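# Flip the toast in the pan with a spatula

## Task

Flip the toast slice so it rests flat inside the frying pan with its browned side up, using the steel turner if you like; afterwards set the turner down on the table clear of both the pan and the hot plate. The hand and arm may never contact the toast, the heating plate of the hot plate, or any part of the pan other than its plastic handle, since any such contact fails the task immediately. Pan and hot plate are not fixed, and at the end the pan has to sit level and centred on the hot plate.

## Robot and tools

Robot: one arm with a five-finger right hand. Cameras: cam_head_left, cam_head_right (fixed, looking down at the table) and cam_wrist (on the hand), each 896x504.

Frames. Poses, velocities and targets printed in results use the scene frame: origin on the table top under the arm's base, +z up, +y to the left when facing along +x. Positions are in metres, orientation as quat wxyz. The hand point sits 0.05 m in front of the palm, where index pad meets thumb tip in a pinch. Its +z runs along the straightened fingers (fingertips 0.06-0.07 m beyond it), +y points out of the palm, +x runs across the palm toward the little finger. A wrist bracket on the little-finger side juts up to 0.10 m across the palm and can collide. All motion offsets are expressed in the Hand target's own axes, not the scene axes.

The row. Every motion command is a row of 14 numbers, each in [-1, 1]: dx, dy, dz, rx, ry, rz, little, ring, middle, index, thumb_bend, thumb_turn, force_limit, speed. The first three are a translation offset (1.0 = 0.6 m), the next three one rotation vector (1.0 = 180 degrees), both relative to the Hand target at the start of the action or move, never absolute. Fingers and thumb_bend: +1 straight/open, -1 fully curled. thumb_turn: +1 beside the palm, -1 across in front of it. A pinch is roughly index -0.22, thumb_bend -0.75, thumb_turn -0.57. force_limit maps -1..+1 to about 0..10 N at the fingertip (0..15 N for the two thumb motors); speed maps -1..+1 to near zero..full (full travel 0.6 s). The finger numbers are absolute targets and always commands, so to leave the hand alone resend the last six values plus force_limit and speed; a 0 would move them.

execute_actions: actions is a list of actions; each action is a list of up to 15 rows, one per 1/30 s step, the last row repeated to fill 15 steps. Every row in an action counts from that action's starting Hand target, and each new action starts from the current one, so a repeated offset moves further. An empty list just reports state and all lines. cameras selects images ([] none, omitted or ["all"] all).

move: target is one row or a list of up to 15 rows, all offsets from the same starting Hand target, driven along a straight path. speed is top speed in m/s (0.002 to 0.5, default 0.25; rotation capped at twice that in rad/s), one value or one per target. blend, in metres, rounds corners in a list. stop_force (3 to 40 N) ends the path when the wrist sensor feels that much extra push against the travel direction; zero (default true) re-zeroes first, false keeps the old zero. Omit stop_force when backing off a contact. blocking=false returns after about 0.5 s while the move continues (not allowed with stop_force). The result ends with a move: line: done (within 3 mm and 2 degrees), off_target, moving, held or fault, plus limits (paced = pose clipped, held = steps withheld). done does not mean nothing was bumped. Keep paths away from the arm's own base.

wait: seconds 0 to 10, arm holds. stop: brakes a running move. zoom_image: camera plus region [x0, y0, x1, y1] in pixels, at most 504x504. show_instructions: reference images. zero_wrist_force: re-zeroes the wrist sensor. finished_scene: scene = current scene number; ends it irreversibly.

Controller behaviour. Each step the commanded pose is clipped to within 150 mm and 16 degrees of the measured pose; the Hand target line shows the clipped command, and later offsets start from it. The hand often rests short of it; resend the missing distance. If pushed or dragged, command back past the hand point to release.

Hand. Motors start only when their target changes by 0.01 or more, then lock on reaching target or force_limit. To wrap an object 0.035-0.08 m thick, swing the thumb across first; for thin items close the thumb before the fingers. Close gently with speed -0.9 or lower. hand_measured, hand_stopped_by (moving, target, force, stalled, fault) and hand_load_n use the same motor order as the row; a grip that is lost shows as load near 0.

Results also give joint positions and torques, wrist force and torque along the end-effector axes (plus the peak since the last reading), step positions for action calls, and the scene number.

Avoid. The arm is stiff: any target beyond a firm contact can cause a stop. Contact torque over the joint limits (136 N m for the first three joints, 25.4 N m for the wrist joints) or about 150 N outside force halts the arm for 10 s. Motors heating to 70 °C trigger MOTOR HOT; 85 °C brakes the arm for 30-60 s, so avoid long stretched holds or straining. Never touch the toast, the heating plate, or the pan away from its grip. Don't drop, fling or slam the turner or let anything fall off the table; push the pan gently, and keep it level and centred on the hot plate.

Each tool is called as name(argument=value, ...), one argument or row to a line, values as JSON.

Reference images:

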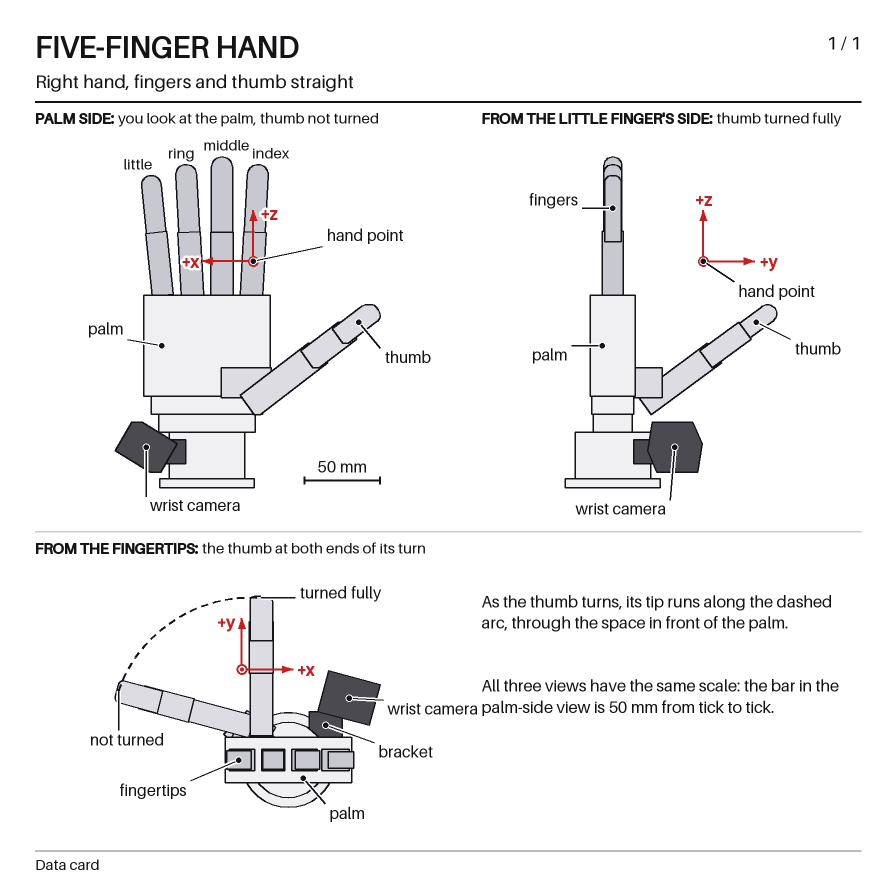

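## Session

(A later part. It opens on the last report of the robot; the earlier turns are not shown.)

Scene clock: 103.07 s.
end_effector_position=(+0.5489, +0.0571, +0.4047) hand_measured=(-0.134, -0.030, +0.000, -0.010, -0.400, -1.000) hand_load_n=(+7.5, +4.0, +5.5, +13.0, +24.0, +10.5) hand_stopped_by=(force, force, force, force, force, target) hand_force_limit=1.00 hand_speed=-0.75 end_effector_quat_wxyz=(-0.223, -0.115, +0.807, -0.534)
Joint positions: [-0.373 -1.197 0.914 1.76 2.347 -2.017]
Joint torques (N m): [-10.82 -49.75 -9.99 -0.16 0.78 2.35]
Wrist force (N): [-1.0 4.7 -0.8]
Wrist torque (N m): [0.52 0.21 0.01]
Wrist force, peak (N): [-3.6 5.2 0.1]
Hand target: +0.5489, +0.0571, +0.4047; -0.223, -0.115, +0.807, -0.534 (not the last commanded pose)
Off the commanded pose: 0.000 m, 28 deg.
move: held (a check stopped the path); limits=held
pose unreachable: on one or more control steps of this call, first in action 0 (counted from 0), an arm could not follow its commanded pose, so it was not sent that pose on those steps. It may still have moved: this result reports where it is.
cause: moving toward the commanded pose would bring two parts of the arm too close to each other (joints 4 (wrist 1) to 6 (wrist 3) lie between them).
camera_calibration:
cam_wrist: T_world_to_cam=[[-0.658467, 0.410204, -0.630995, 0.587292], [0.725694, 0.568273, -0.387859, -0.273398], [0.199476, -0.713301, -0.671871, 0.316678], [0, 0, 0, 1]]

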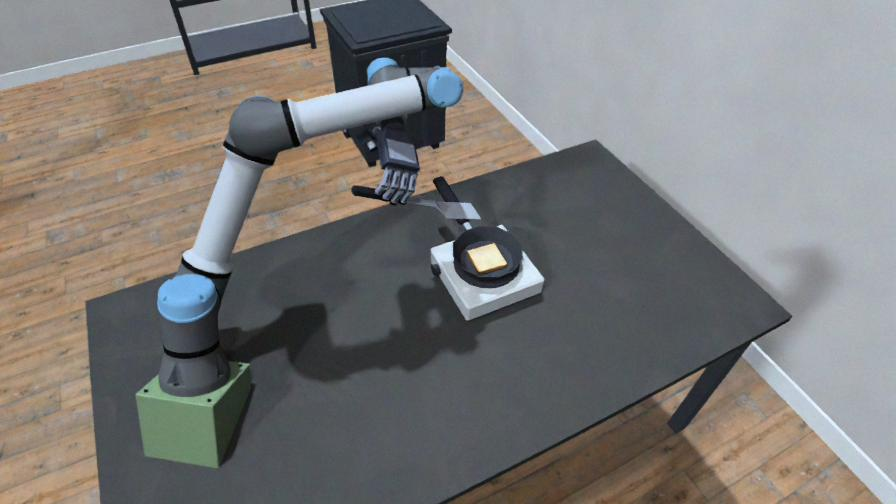

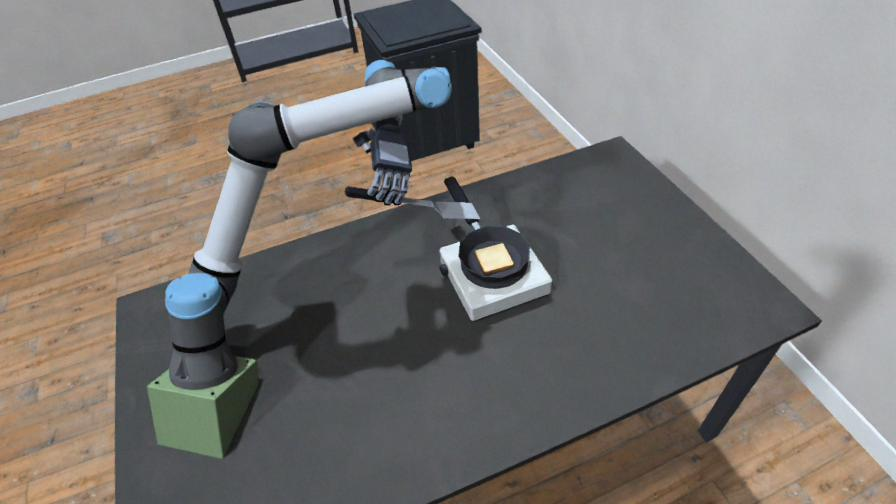

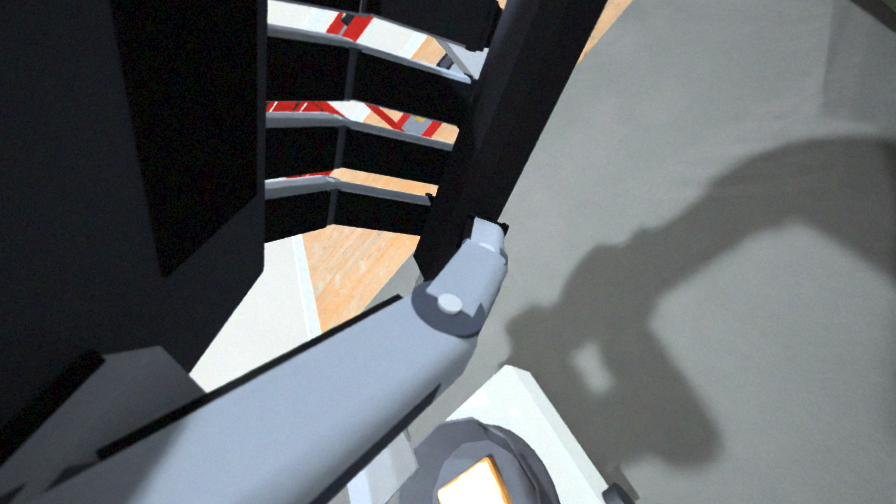

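move(
  target=[0,0,0,0.2092,-0.3512,-0.1425,-1,-1,-1,-1,-1,-1,1,-0.75],
  speed=0.5,
  cameras=[],
)

move(
  target=[0,0,0,0.2092,-0.3512,-0.1425,-1,-1,-1,-1,-1,-1,1,-0.75],
  speed=0.5,
  cameras=[],
)

move(
  target=[0,0,0,0.2092,-0.3512,-0.1425,-1,-1,-1,-1,-1,-1,1,-0.75],
  speed=0.5,
)

Scene clock: 121.13 s.
end_effector_position=(+0.5489, +0.0572, +0.4048) hand_measured=(-0.134, -0.030, +0.000, -0.010, -0.400, -1.000) hand_load_n=(+7.0, +4.0, +6.0, +13.0, +24.0, +10.5) hand_stopped_by=(force, force, force, force, force, target) hand_force_limit=1.00 hand_speed=-0.75 end_effector_quat_wxyz=(-0.163, +0.597, -0.556, +0.555) end_effector_velocity=(+0.000, +0.000, -0.001) end_effector_angular_velocity=(+0.003, +0.001, +0.001)
Joint positions: [-1.011 -1.989 1.739 0.522 1.044 -3.316]
Joint velocities: [-0.003 0 0.002 0 -0.005 0]
Joint torques (N m): [-11.58 12.75 -15.44 0 -0.29 -0.19]
Wrist force (N): [-1.3 4.2 -0.9]
Wrist torque (N m): [0.46 0.17 0.01]
Wrist force, peak (N): [-1.5 5.2 -1.2]
Hand target: +0.5489, +0.0571, +0.4047; -0.163, +0.597, -0.556, +0.555
Off the commanded pose: 0.000 m, 0 deg.
move: done

Scene clock: 123.07 s.
end_effector_position=(+0.5489, +0.0571, +0.4047) hand_measured=(-0.134, -0.030, +0.000, -0.010, -0.400, -1.000) hand_load_n=(+7.5, +4.0, +6.0, +13.5, +23.5, +11.0) hand_stopped_by=(force, force, force, force, force, target) hand_force_limit=1.00 hand_speed=-0.75 end_effector_quat_wxyz=(-0.476, +0.813, -0.057, +0.330)
Joint positions: [-1.286 -1.501 1.579 0.257 -0.49 -3.937]
Joint torques (N m): [-13.56 -8.36 -24.59 0.54 -1.81 -2.11]
Wrist force (N): [-1.6 3.8 -1.2]
Wrist torque (N m): [0.44 0.29 -0.01]
Wrist force, peak (N): [-1.8 4.6 -1.4]
Hand target: +0.5489, +0.0571, +0.4047; -0.476, +0.813, -0.057, +0.330
Off the commanded pose: 0.000 m, 0 deg.
move: done

Scene clock: 124.97 s.
end_effector_position=(+0.5489, +0.0570, +0.4046) hand_measured=(-0.134, -0.030, +0.000, -0.010, -0.400, -1.000) hand_load_n=(+7.0, +4.0, +6.0, +13.5, +24.0, +11.0) hand_stopped_by=(force, force, force, force, force, target) hand_force_limit=1.00 hand_speed=-0.75 end_effector_quat_wxyz=(-0.578, +0.667, +0.467, -0.042)
Joint positions: [-0.887 -1.031 0.767 0.097 -1.308 -4.111]
Joint torques (N m): [-17.53 -45.36 -24.43 3.52 -1.64 2.17]
Wrist force (N): [-1.3 3.7 -0.7]
Wrist torque (N m): [0.34 0.17 -0.03]
Wrist force, peak (N): [-1.2 4.6 -0.8]
Hand target: +0.5489, +0.0571, +0.4047; -0.578, +0.667, +0.467, -0.043
Off the commanded pose: 0.000 m, 0 deg.
move: done
camera_calibration:
cam_wrist: T_world_to_cam=[[0.718583, 0.289475, -0.632331, -0.161187], [0.028179, -0.920625, -0.38943, 0.194978], [-0.69487, 0.26202, -0.669703, 0.751026], [0, 0, 0, 1]]

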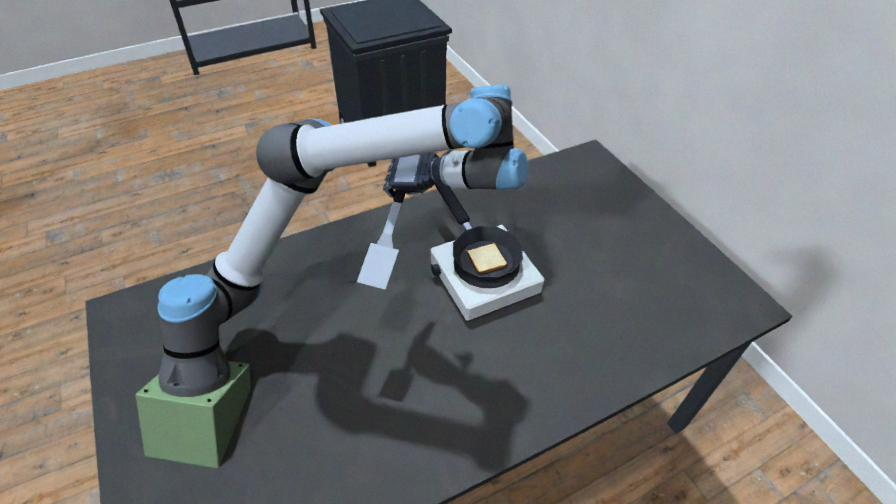

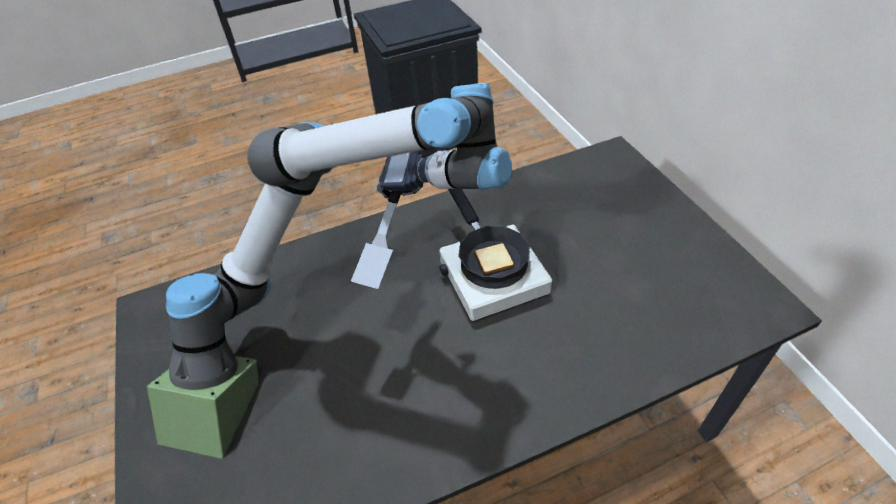

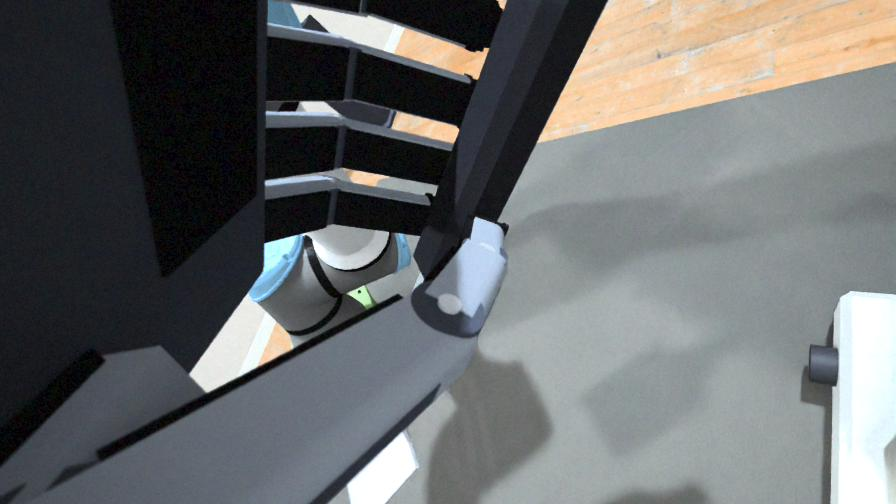

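move(
  target=[0,0,0,-0.2625,-0.1564,0,-1,-1,-1,-1,-1,-1,1,-0.75],
  speed=0.5,
  cameras=[],
)

move(
  target=[0,0,0,-0.0581,0.0975,0.4009,-1,-1,-1,-1,-1,-1,1,-0.75],
  speed=0.5,
  cameras=[],
)

move(
  target=[0,0,0,-0.0581,0.0975,0.4009,-1,-1,-1,-1,-1,-1,1,-0.75],
  speed=0.5,
  cameras=[],
)

move(
  target=[0,0,0,-0.0581,0.0975,0.4009,-1,-1,-1,-1,-1,-1,1,-0.75],
  speed=0.5,
)

Scene clock: 135.07 s.
end_effector_position=(+0.5489, +0.0571, +0.4047) hand_measured=(-0.134, -0.030, +0.000, -0.010, -0.400, -1.000) hand_load_n=(+6.0, +4.0, +6.5, +15.0, +22.5, +11.5) hand_stopped_by=(force, force, force, force, force, target) hand_force_limit=1.00 hand_speed=-0.75 end_effector_quat_wxyz=(-0.138, +0.811, +0.568, -0.010)
Joint positions: [-0.958 -1.712 1.407 -0.841 -1.098 -3.775]
Joint torques (N m): [-8.53 -17.79 -12.38 -3.95 -0.91 0.26]
Wrist force (N): [0.3 2.3 2.1]
Wrist torque (N m): [0.29 0.09 0.09]
Wrist force, peak (N): [-1.9 3.9 -1.0]
Hand target: +0.5489, +0.0571, +0.4047; -0.138, +0.811, +0.568, -0.010
Off the commanded pose: 0.000 m, 0 deg.
move: done

Scene clock: 136.97 s.
end_effector_position=(+0.5488, +0.0572, +0.4047) hand_measured=(-0.134, -0.030, +0.000, -0.010, -0.400, -1.000) hand_load_n=(+6.0, +3.5, +6.5, +15.0, +22.5, +11.0) hand_stopped_by=(force, force, force, force, force, target) hand_force_limit=1.00 hand_speed=-0.75 end_effector_quat_wxyz=(-0.115, +0.990, -0.043, +0.075) end_effector_velocity=(-0.001, +0.001, +0.000) end_effector_angular_velocity=(+0.003, +0.002, -0.007)
Joint positions: [-0.957 -1.756 1.499 -1.121 -0.823 -2.367]
Joint velocities: [0 0 0.001 0.001 0.001 0.006]
Joint torques (N m): [-15.3 2.28 -26.2 -1.17 1.14 2.39]
Wrist force (N): [0.2 2.9 2.3]
Wrist torque (N m): [0.38 0.10 0.13]
Wrist force, peak (N): [0.4 3.2 2.3]
Hand target: +0.5489, +0.0571, +0.4047; -0.115, +0.990, -0.043, +0.075
Off the commanded pose: 0.000 m, 0 deg.
move: done

Scene clock: 138.87 s.
end_effector_position=(+0.5489, +0.0571, +0.4047) hand_measured=(-0.134, -0.030, +0.000, -0.010, -0.400, -1.000) hand_load_n=(+6.0, +3.5, +6.0, +14.5, +23.0, +11.5) hand_stopped_by=(force, force, force, force, force, target) hand_force_limit=1.00 hand_speed=-0.75 end_effector_quat_wxyz=(-0.045, +0.759, -0.637, +0.129) end_effector_velocity=(+0.000, +0.000, +0.000) end_effector_angular_velocity=(+0.002, +0.000, -0.007)
Joint positions: [-0.943 -1.771 1.602 -1.592 -0.986 -0.844]
Joint velocities: [-0.001 0 0 0 0 0.006]
Joint torques (N m): [-12.25 -11.19 -23.65 0.35 0.54 2.23]
Wrist force (N): [-0.2 2.6 1.4]
Wrist torque (N m): [0.35 0.08 0.11]
Wrist force, peak (N): [0.1 3.0 2.5]
Hand target: +0.5489, +0.0571, +0.4047; -0.045, +0.759, -0.637, +0.129
Off the commanded pose: 0.000 m, 0 deg.
move: done

Scene clock: 140.77 s.
end_effector_position=(+0.5489, +0.0571, +0.4047) hand_measured=(-0.134, -0.030, +0.000, -0.010, -0.400, -1.000) hand_load_n=(+6.0, +4.0, +6.5, +15.0, +22.5, +11.5) hand_stopped_by=(force, force, force, force, force, target) hand_force_limit=1.00 hand_speed=-0.75 end_effector_quat_wxyz=(-0.043, -0.215, +0.967, -0.130)
Joint positions: [-0.936 -1.754 1.559 -1.458 -1.304 0.388]
Joint torques (N m): [-5.66 -5.65 -12.74 -3.88 0.85 2.14]
Wrist force (N): [0.0 1.7 2.0]
Wrist torque (N m): [0.15 0.12 0.09]
Wrist force, peak (N): [-0.4 3.0 1.6]
Hand target: +0.5489, +0.0571, +0.4047; -0.043, -0.215, +0.967, -0.130
Off the commanded pose: 0.000 m, 0 deg.
move: done
camera_calibration:
cam_wrist: T_world_to_cam=[[-0.670882, 0.721232, -0.172456, 0.390776], [0.631538, 0.677572, 0.376903, -0.537482], [0.388686, 0.143945, -0.910057, 0.260316], [0, 0, 0, 1]]

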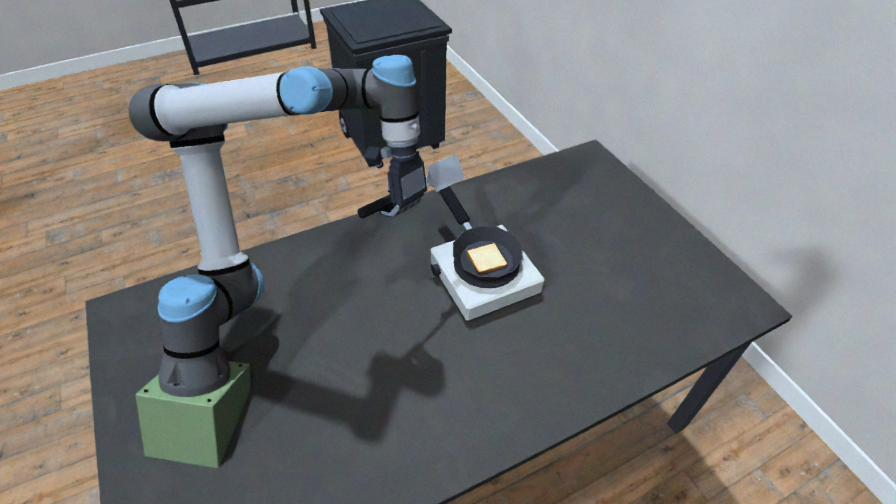

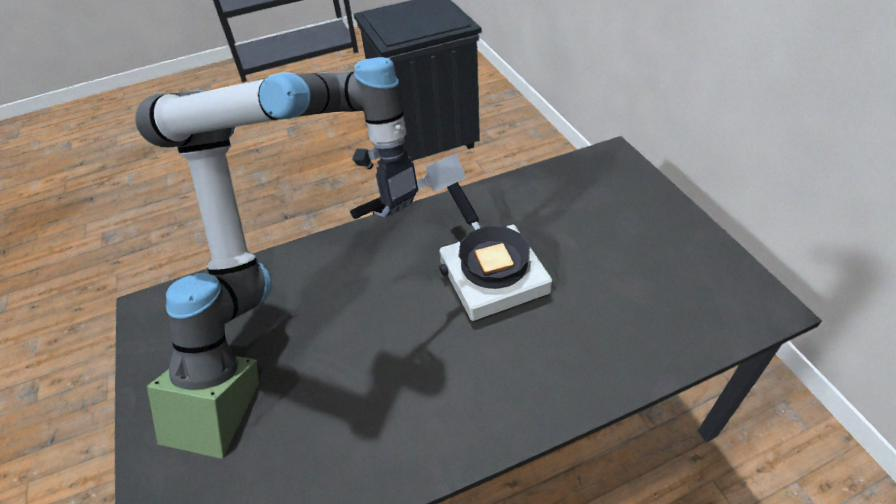

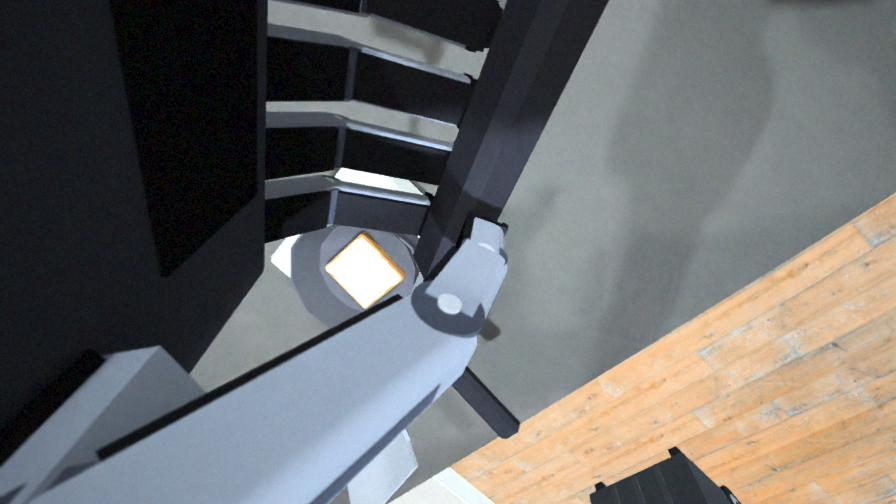

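move(
  target=[-0.137,0.0003,0.0148,0.1833,0.2867,-0.0744,-1,-1,-1,-1,-1,-1,1,-0.75],
  speed=0.3,
)

zoom_image(
  camera="cam_head_left",
  region=[370, 150, 570, 310],
)

zoom_image(
  camera="cam_head_right",
  region=[370, 150, 570, 310],
)

Scene clock: 148.80 s.
end_effector_position=(+0.6229, +0.0880, +0.3847) hand_measured=(-0.134, -0.030, +0.000, -0.010, -0.400, -1.000) hand_load_n=(+7.0, +4.0, +6.0, +13.5, +23.5, +10.5) hand_stopped_by=(force, force, force, force, force, target) hand_force_limit=1.00 hand_speed=-0.75 end_effector_quat_wxyz=(-0.407, -0.247, +0.748, -0.463)
Joint positions: [-0.262 -1.301 1.011 -1.029 -2.39 0.992]
Joint torques (N m): [-5.29 -41.19 -26 0.35 -2.4 1.01]
Wrist force (N): [-3.0 2.6 -0.8]
Wrist torque (N m): [0.32 0.39 -0.07]
Wrist force, peak (N): [-3.2 3.5 -0.7]
Hand target: +0.6229, +0.0880, +0.3847; -0.407, -0.247, +0.748, -0.463
Off the commanded pose: 0.000 m, 0 deg.
move: done
camera_calibration:
cam_wrist: T_world_to_cam=[[-0.868968, 0.441224, -0.224089, 0.582544], [0.47207, 0.603219, -0.642866, -0.0994479], [-0.148473, -0.664416, -0.732466, 0.546231], [0, 0, 0, 1]]

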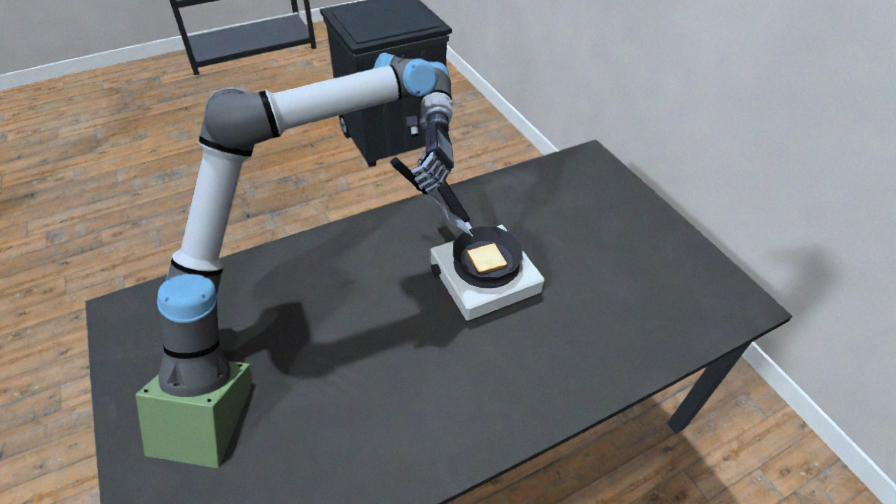

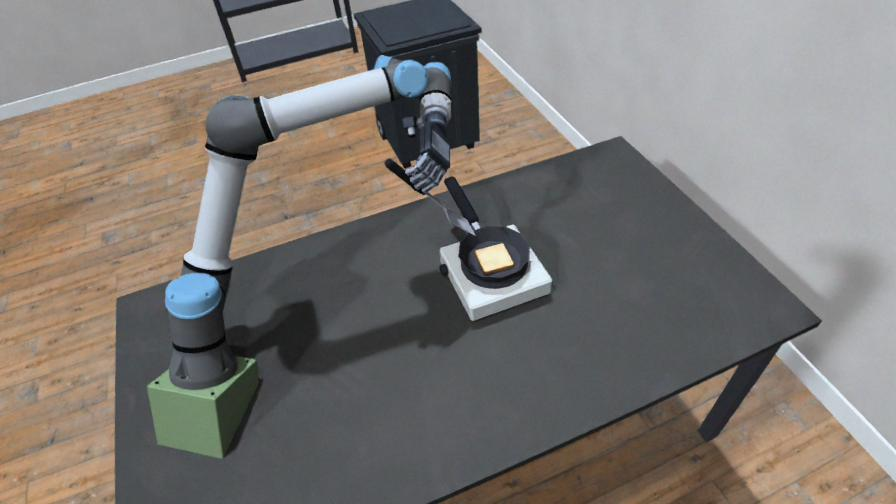

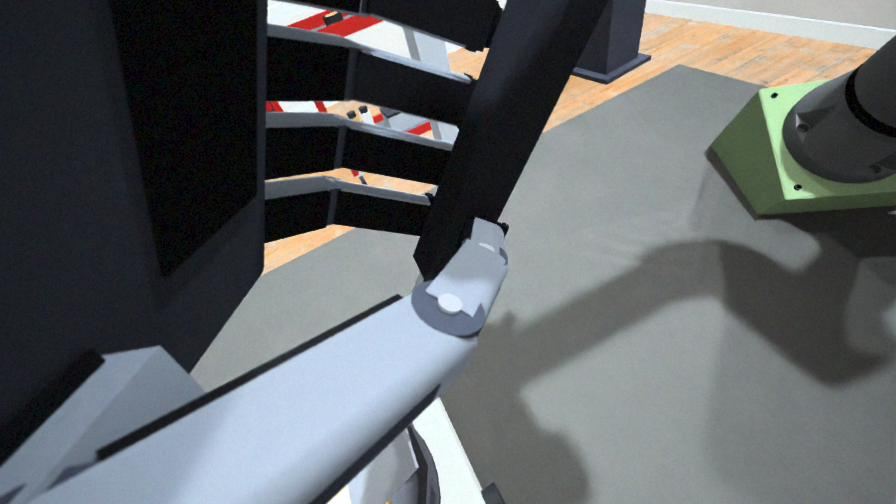

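Scaled by 2.520.

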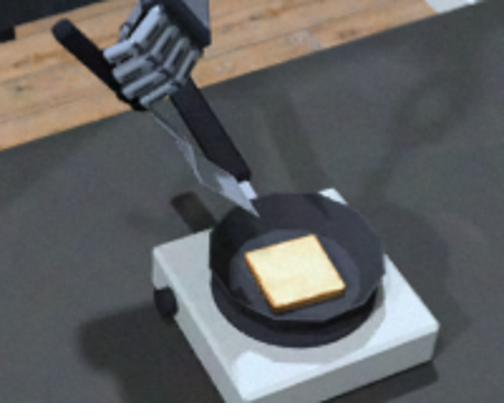

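Scaled by 2.520.

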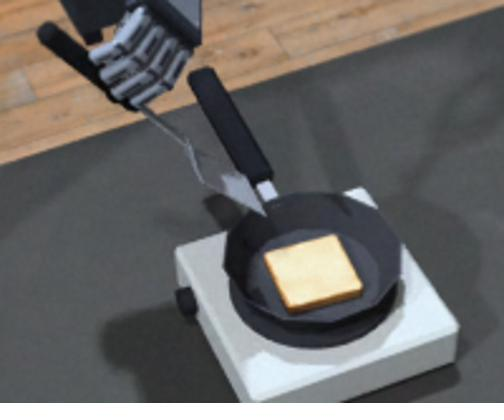

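move(
  target=[
    [0.0197,0.0012,0.066,0,0,0,-1,-1,-1,-1,-1,-1,1,-0.75],
    [-0.1126,0.0791,0.1042,0,0,0,-1,-1,-1,-1,-1,-1,1,-0.75],
  ],
  speed=0.06,
  stop_force=3.5,
)

zoom_image(
  camera="cam_head_left",
  region=[390, 180, 570, 320],
)

zoom_image(
  camera="cam_head_right",
  region=[390, 180, 570, 320],
)

Scene clock: 159.07 s.
end_effector_position=(+0.6007, +0.0530, +0.2898) hand_measured=(-0.134, -0.030, +0.000, -0.010, -0.400, -1.000) hand_load_n=(+6.0, +6.0, +6.5, +12.5, +24.0, +10.0) hand_stopped_by=(force, force, force, force, force, target) hand_force_limit=1.00 hand_speed=-0.75 end_effector_quat_wxyz=(-0.407, -0.247, +0.748, -0.463)
Joint positions: [-0.251 -1.324 1.305 -1.288 -2.387 1.008]
Joint torques (N m): [-18.2 -51.41 -26.17 1.26 -2.89 -2.17]
Wrist force (N): [-3.0 2.9 -1.2]
Wrist torque (N m): [0.40 0.32 0.00]
Wrist force, peak (N): [-3.2 3.7 -0.9]
Hand target: +0.6007, +0.0530, +0.2898; -0.407, -0.247, +0.748, -0.463
Off the commanded pose: 0.000 m, 0 deg.
move: done
camera_calibration:
cam_wrist: T_world_to_cam=[[-0.868979, 0.441195, -0.224104, 0.557417], [0.47204, 0.603143, -0.642959, -0.128837], [-0.148503, -0.664504, -0.732381, 0.450197], [0, 0, 0, 1]]

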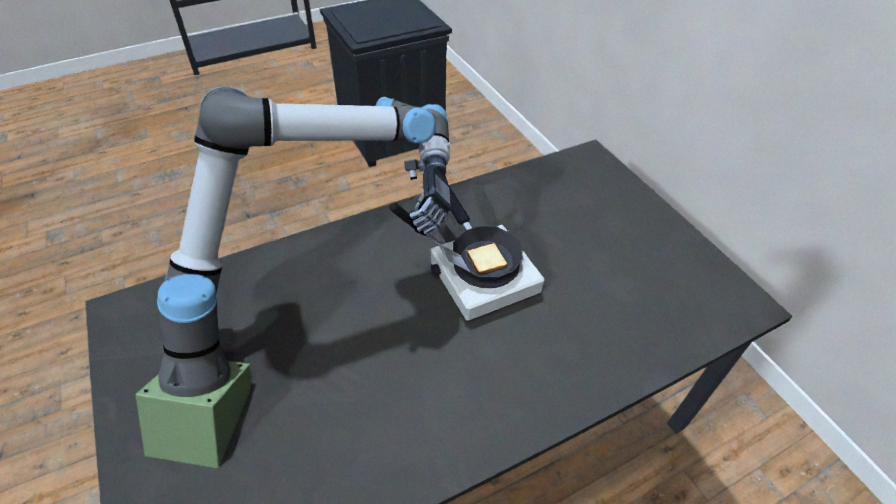

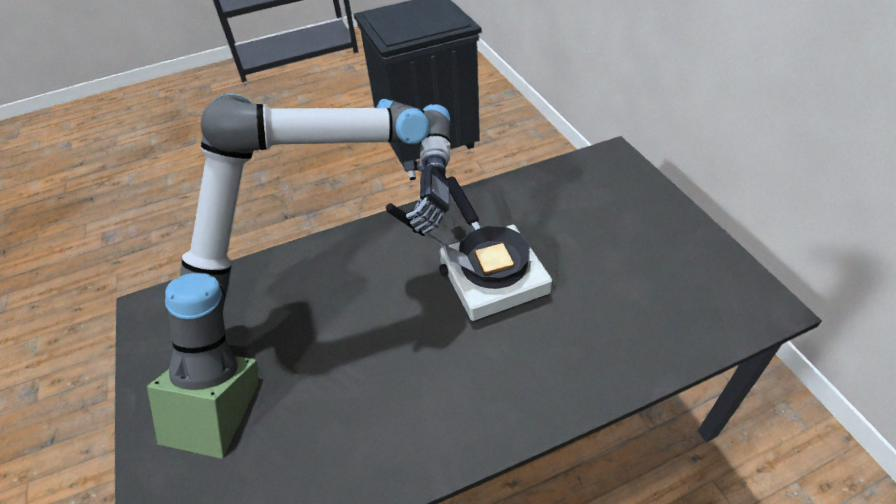

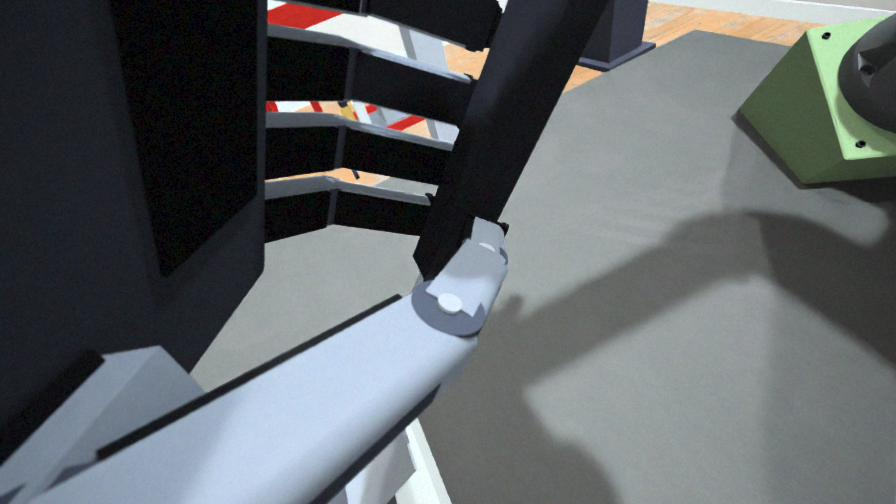

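Scaled by 2.800.

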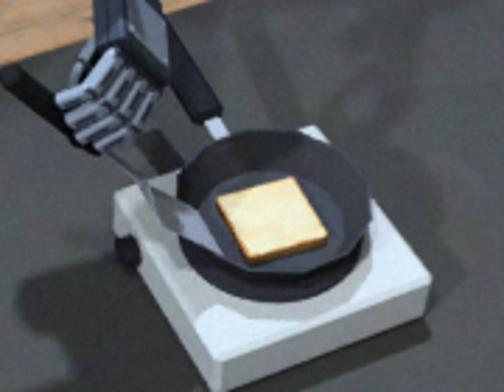

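Scaled by 2.800.

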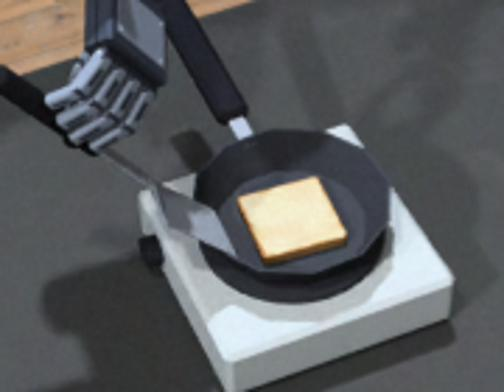

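execute_actions(
  actions=[],
)

zoom_image(
  camera="cam_head_left",
  region=[400, 180, 580, 310],
)

zoom_image(
  camera="cam_head_right",
  region=[370, 180, 550, 310],
)

Scene clock: 176.77 s.
end_effector_position=(+0.6007, +0.0530, +0.2898) hand_measured=(-0.134, -0.030, +0.000, -0.010, -0.400, -1.000) hand_load_n=(+6.5, +6.0, +6.0, +12.5, +23.5, +10.0) hand_stopped_by=(force, force, force, force, force, target) hand_force_limit=1.00 hand_speed=-0.75 end_effector_quat_wxyz=(-0.407, -0.247, +0.748, -0.463)
Joint positions: [-0.251 -1.324 1.305 -1.288 -2.387 1.008]
Joint velocities: within noise
Joint torques (N m): [-18.27 -50.45 -24.76 0.17 -2.74 -1.8]
Motor temperatures (°C): [23 24 22 34 36 27]
Wrist force (N): [-3.2 2.9 -1.1]
Wrist torque (N m): [0.39 0.36 -0.01]
Wrist force, peak (N): [-3.3 2.9 -1.1]
Hand target: +0.6007, +0.0530, +0.2898; -0.407, -0.247, +0.748, -0.463
Off the commanded pose: 0.000 m, 0 deg.
camera_calibration:
cam_wrist: T_world_to_cam=[[-0.868979, 0.441195, -0.224105, 0.557417], [0.472041, 0.603143, -0.642958, -0.128837], [-0.148503, -0.664504, -0.732381, 0.450197], [0, 0, 0, 1]] pos_world=[0.612056, 0.130935, 0.371799]

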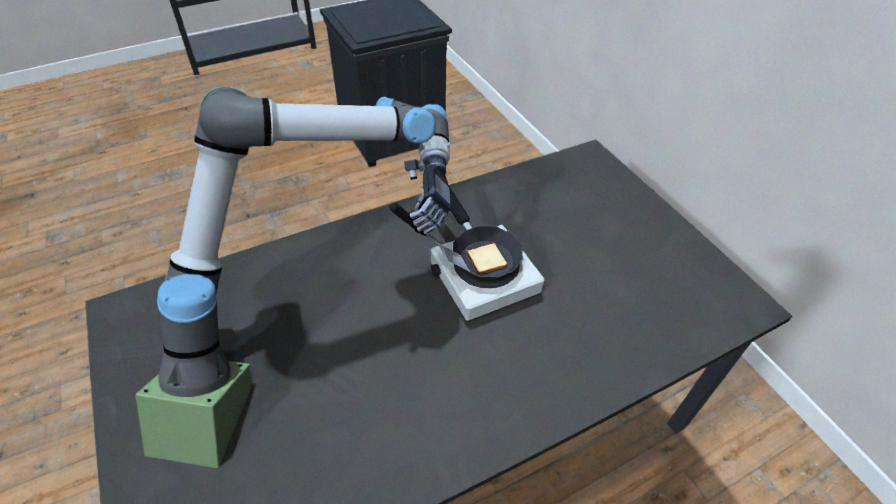

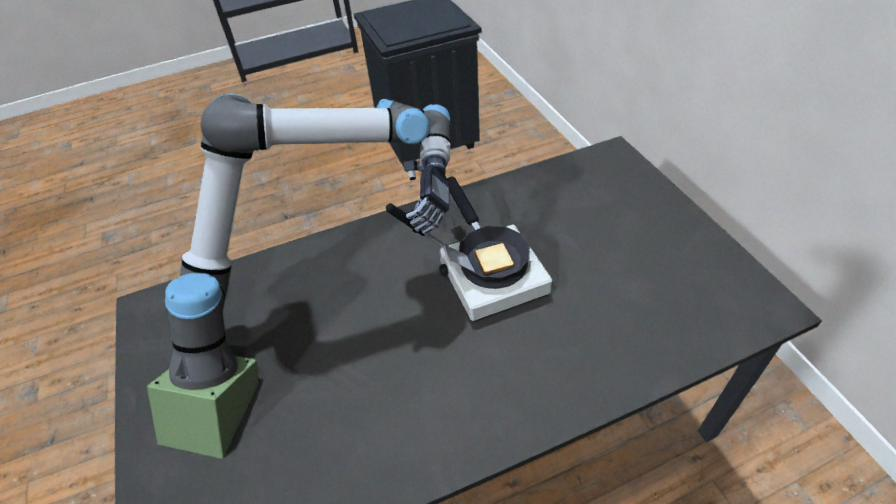

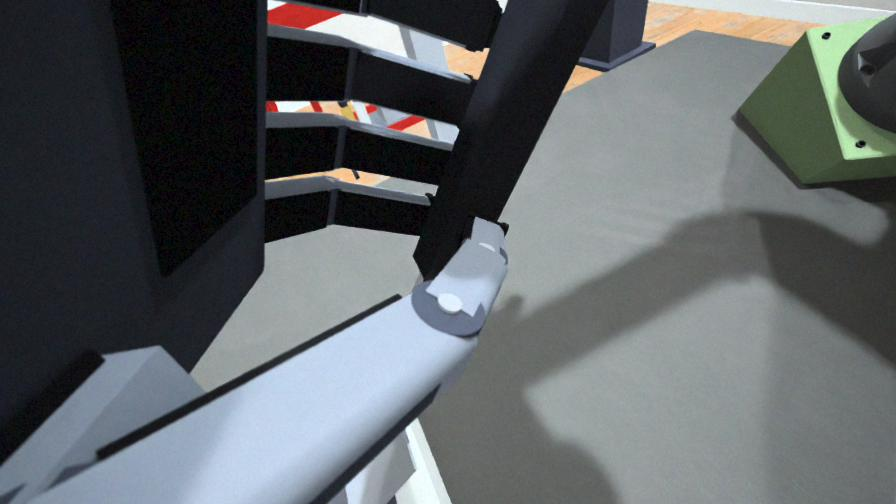

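Scaled by 2.800.

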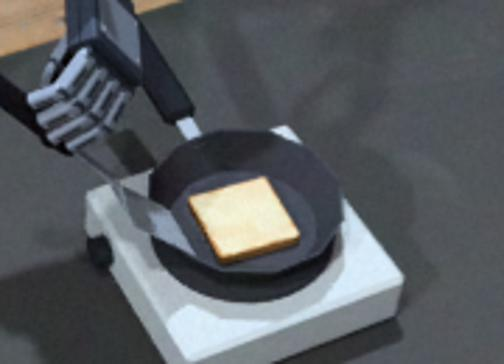

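Scaled by 2.800.

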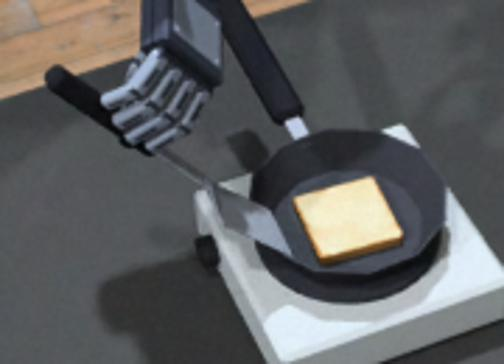

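move(
  target=[
    [0.0697,-0.041,-0.0201,0,0,0,-1,-1,-1,-1,-1,-1,1,-0.75],
    [0.0627,-0.0299,-0.0667,-0.0743,0.0437,0.0214,-1,-1,-1,-1,-1,-1,1,-0.75],
    [-0.0098,0.0127,-0.0458,-0.0743,0.0437,0.0214,-1,-1,-1,-1,-1,-1,1,-0.75],
  ],
  speed=[0.1,0.12,0.05],
  stop_force=4,
  cameras=["cam_head_left","cam_head_right"],
)

zoom_image(
  camera="cam_head_left",
  region=[400, 180, 580, 310],
)

zoom_image(
  camera="cam_head_right",
  region=[400, 180, 580, 310],
)

Scene clock: 189.00 s.
end_effector_position=(+0.6087, +0.0810, +0.2877) hand_measured=(-0.134, -0.028, +0.000, -0.010, -0.400, -1.000) hand_load_n=(+3.0, +13.0, +6.5, +9.0, +24.5, +5.5) hand_stopped_by=(force, force, force, force, force, target) hand_force_limit=1.00 hand_speed=-0.75 end_effector_quat_wxyz=(-0.467, -0.140, +0.775, -0.402)
Joint positions: [-0.264 -1.14 0.967 -0.842 -2.237 1.264]
Joint torques (N m): [-21.45 -56.17 -24.99 2.28 -2.39 -2.44]
Wrist force (N): [-2.9 2.3 -1.7]
Wrist torque (N m): [0.45 0.06 0.05]
Wrist force, peak (N): [-4.1 3.6 -0.5]
Hand target: +0.6087, +0.0810, +0.2877; -0.467, -0.140, +0.775, -0.402
Off the commanded pose: 0.000 m, 0 deg.
move: done
Images, in order: cam_head_left, cam_head_right.

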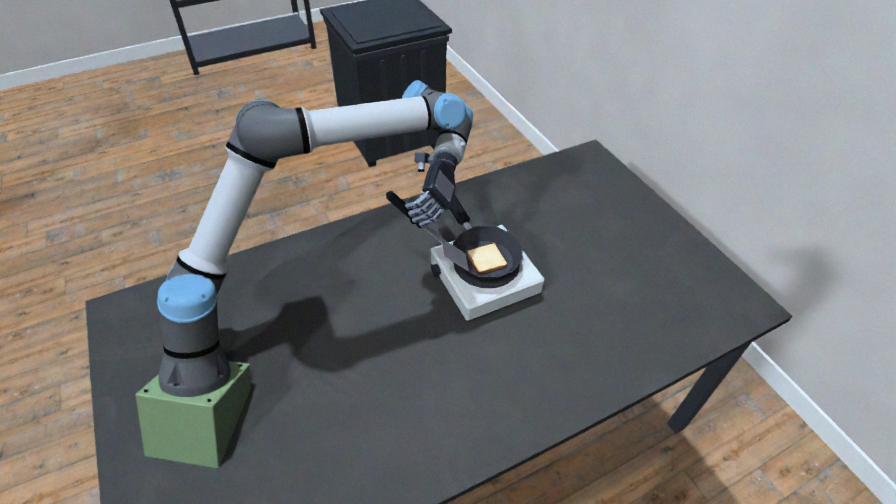

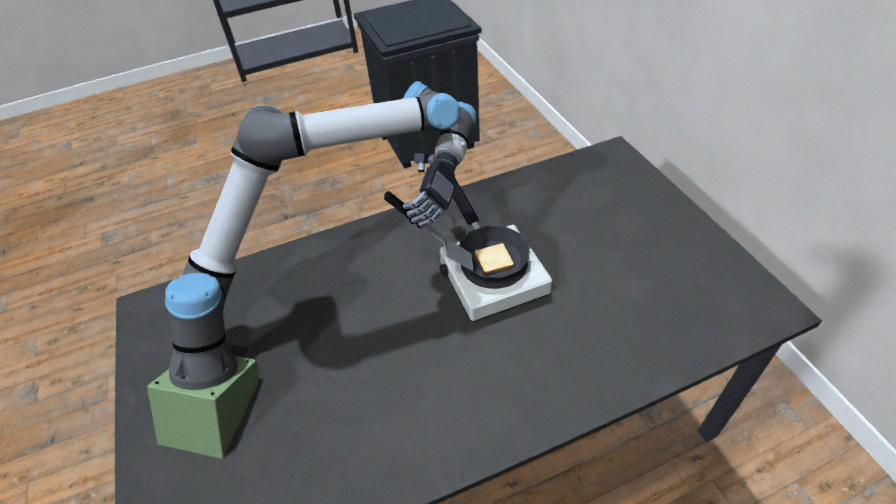

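Scaled by 2.800.

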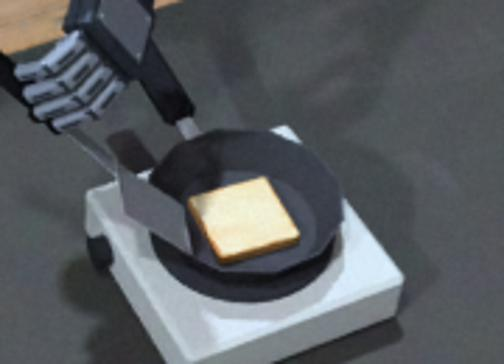

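Scaled by 2.800.

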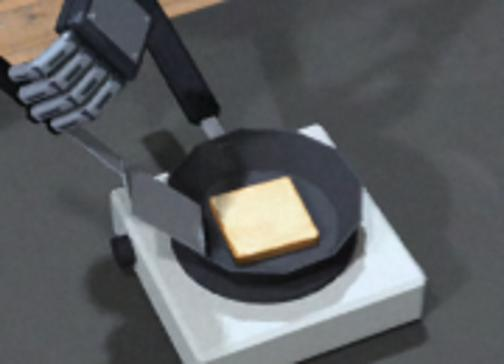

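move(
  target=[
    [0.0697,-0.041,-0.02,0,0,0,-1,-1,-1,-1,-1,-1,1,-0.75],
    [0.0562,-0.0873,0.0418,0.0558,-0.0328,-0.016,-1,-1,-1,-1,-1,-1,1,-0.75],
    [-0.0135,-0.0463,0.0618,0.0558,-0.0328,-0.016,-1,-1,-1,-1,-1,-1,1,-0.75],
  ],
  speed=[0.1,0.12,0.05],
  stop_force=4,
  cameras=["cam_head_left","cam_head_right"],
)

zoom_image(
  camera="cam_head_left",
  region=[400, 180, 580, 310],
)

zoom_image(
  camera="cam_head_right",
  region=[400, 180, 580, 310],
)

Scene clock: 200.13 s.
end_effector_position=(+0.6067, +0.0340, +0.2857) hand_measured=(-0.136, -0.028, +0.000, -0.010, -0.400, -1.000) hand_load_n=(+0.0, +15.5, +8.0, +9.5, +23.0, +3.5) hand_stopped_by=(force, force, force, force, force, target) hand_force_limit=1.00 hand_speed=-0.75 end_effector_quat_wxyz=(-0.423, -0.221, +0.756, -0.449)
Joint positions: [-0.288 -1.273 1.252 -1.237 -2.366 1.036]
Joint torques (N m): [-20.25 -51.52 -26.12 1.72 -2.66 -2.49]
Wrist force (N): [-3.1 2.2 -1.7]
Wrist torque (N m): [0.40 0.15 0.12]
Wrist force, peak (N): [-4.0 3.3 -1.1]
Hand target: +0.6067, +0.0340, +0.2857; -0.423, -0.221, +0.756, -0.449
Off the commanded pose: 0.000 m, 0 deg.
move: done
Images, in order: cam_head_left, cam_head_right.

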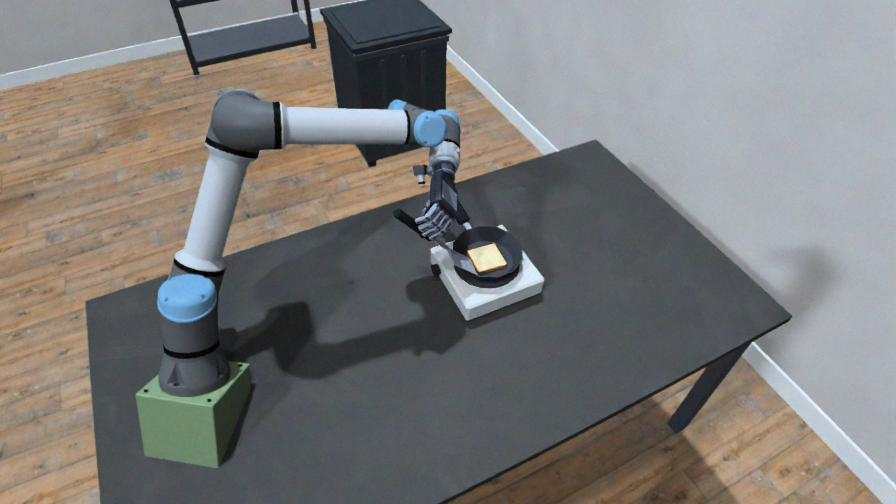

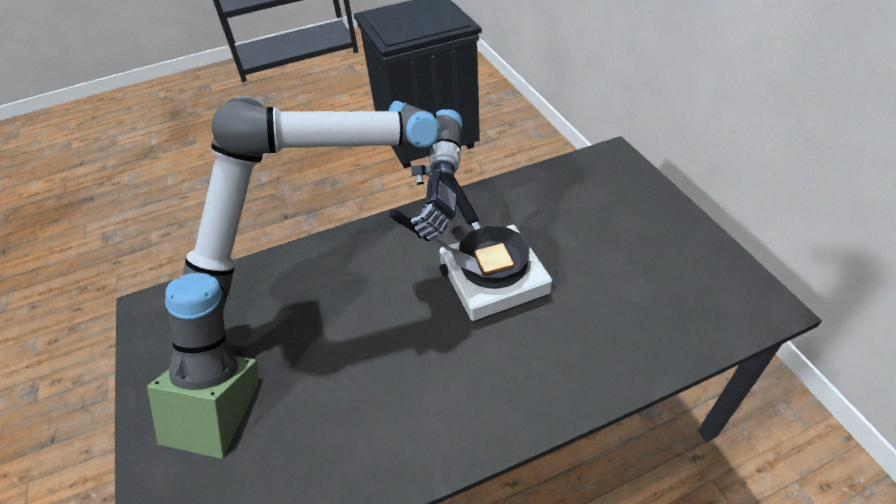

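Scaled by 2.800.

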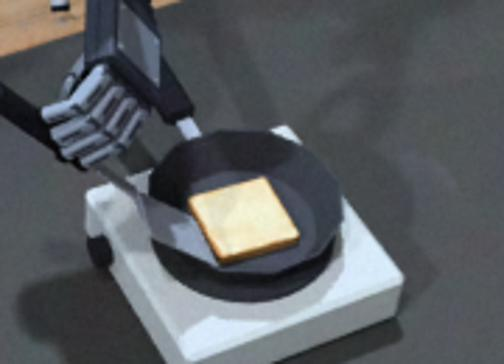

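Scaled by 2.800.

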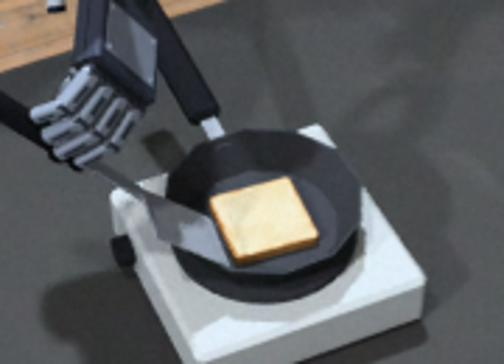

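move(
  target=[-0.0315,-0.0363,-0.0147,0,0,0,-1,-1,-1,-1,-1,-1,1,-0.75],
  speed=0.025,
  stop_force=3,
  cameras=["cam_head_left","cam_head_right"],
)

zoom_image(
  camera="cam_head_left",
  region=[400, 180, 580, 310],
)

Scene clock: 207.80 s.
end_effector_position=(+0.6364, +0.0299, +0.2827) hand_measured=(-0.136, -0.028, +0.000, -0.010, -0.400, -1.000) hand_load_n=(+0.0, +12.0, +7.5, +12.5, +21.5, +6.0) hand_stopped_by=(force, force, force, force, force, target) hand_force_limit=1.00 hand_speed=-0.75 end_effector_quat_wxyz=(-0.423, -0.221, +0.756, -0.449)
Joint positions: [-0.288 -1.197 1.14 -1.2 -2.366 1.035]
Joint torques (N m): [-19.17 -54.99 -13.75 -3.43 -2.32 1.77]
Wrist force (N): [-3.0 3.0 -0.3]
Wrist torque (N m): [0.35 0.40 0.01]
Wrist force, peak (N): [-3.0 3.7 -0.5]
Hand target: +0.6364, +0.0299, +0.2827; -0.423, -0.221, +0.756, -0.449
Off the commanded pose: 0.000 m, 0 deg.
move: done
Images, in order: cam_head_left, cam_head_right.

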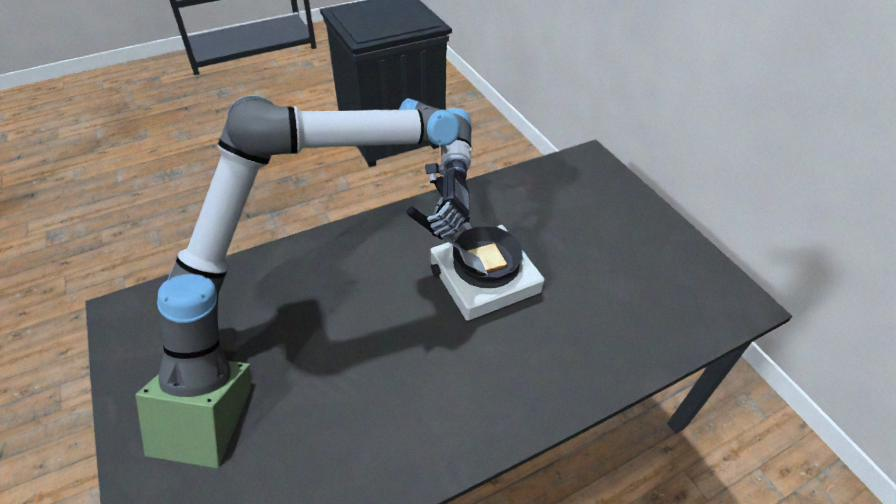

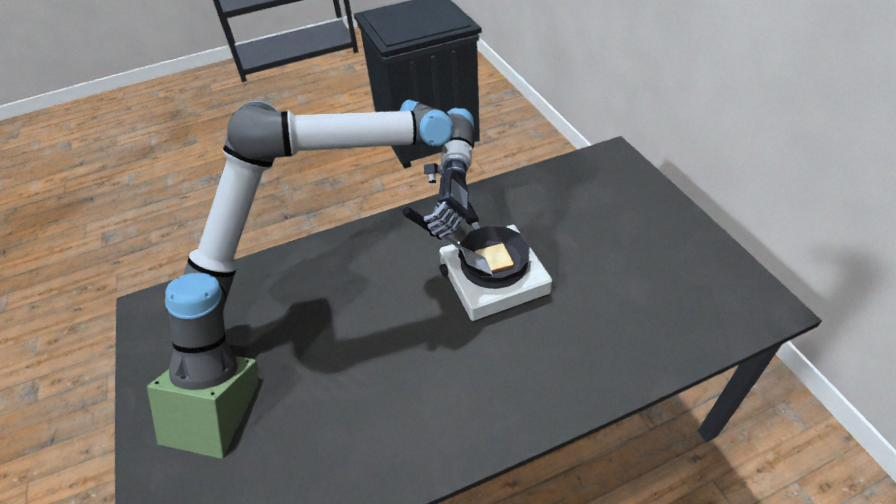

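Scaled by 2.800.

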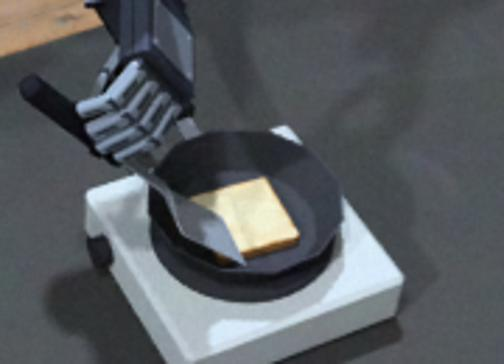

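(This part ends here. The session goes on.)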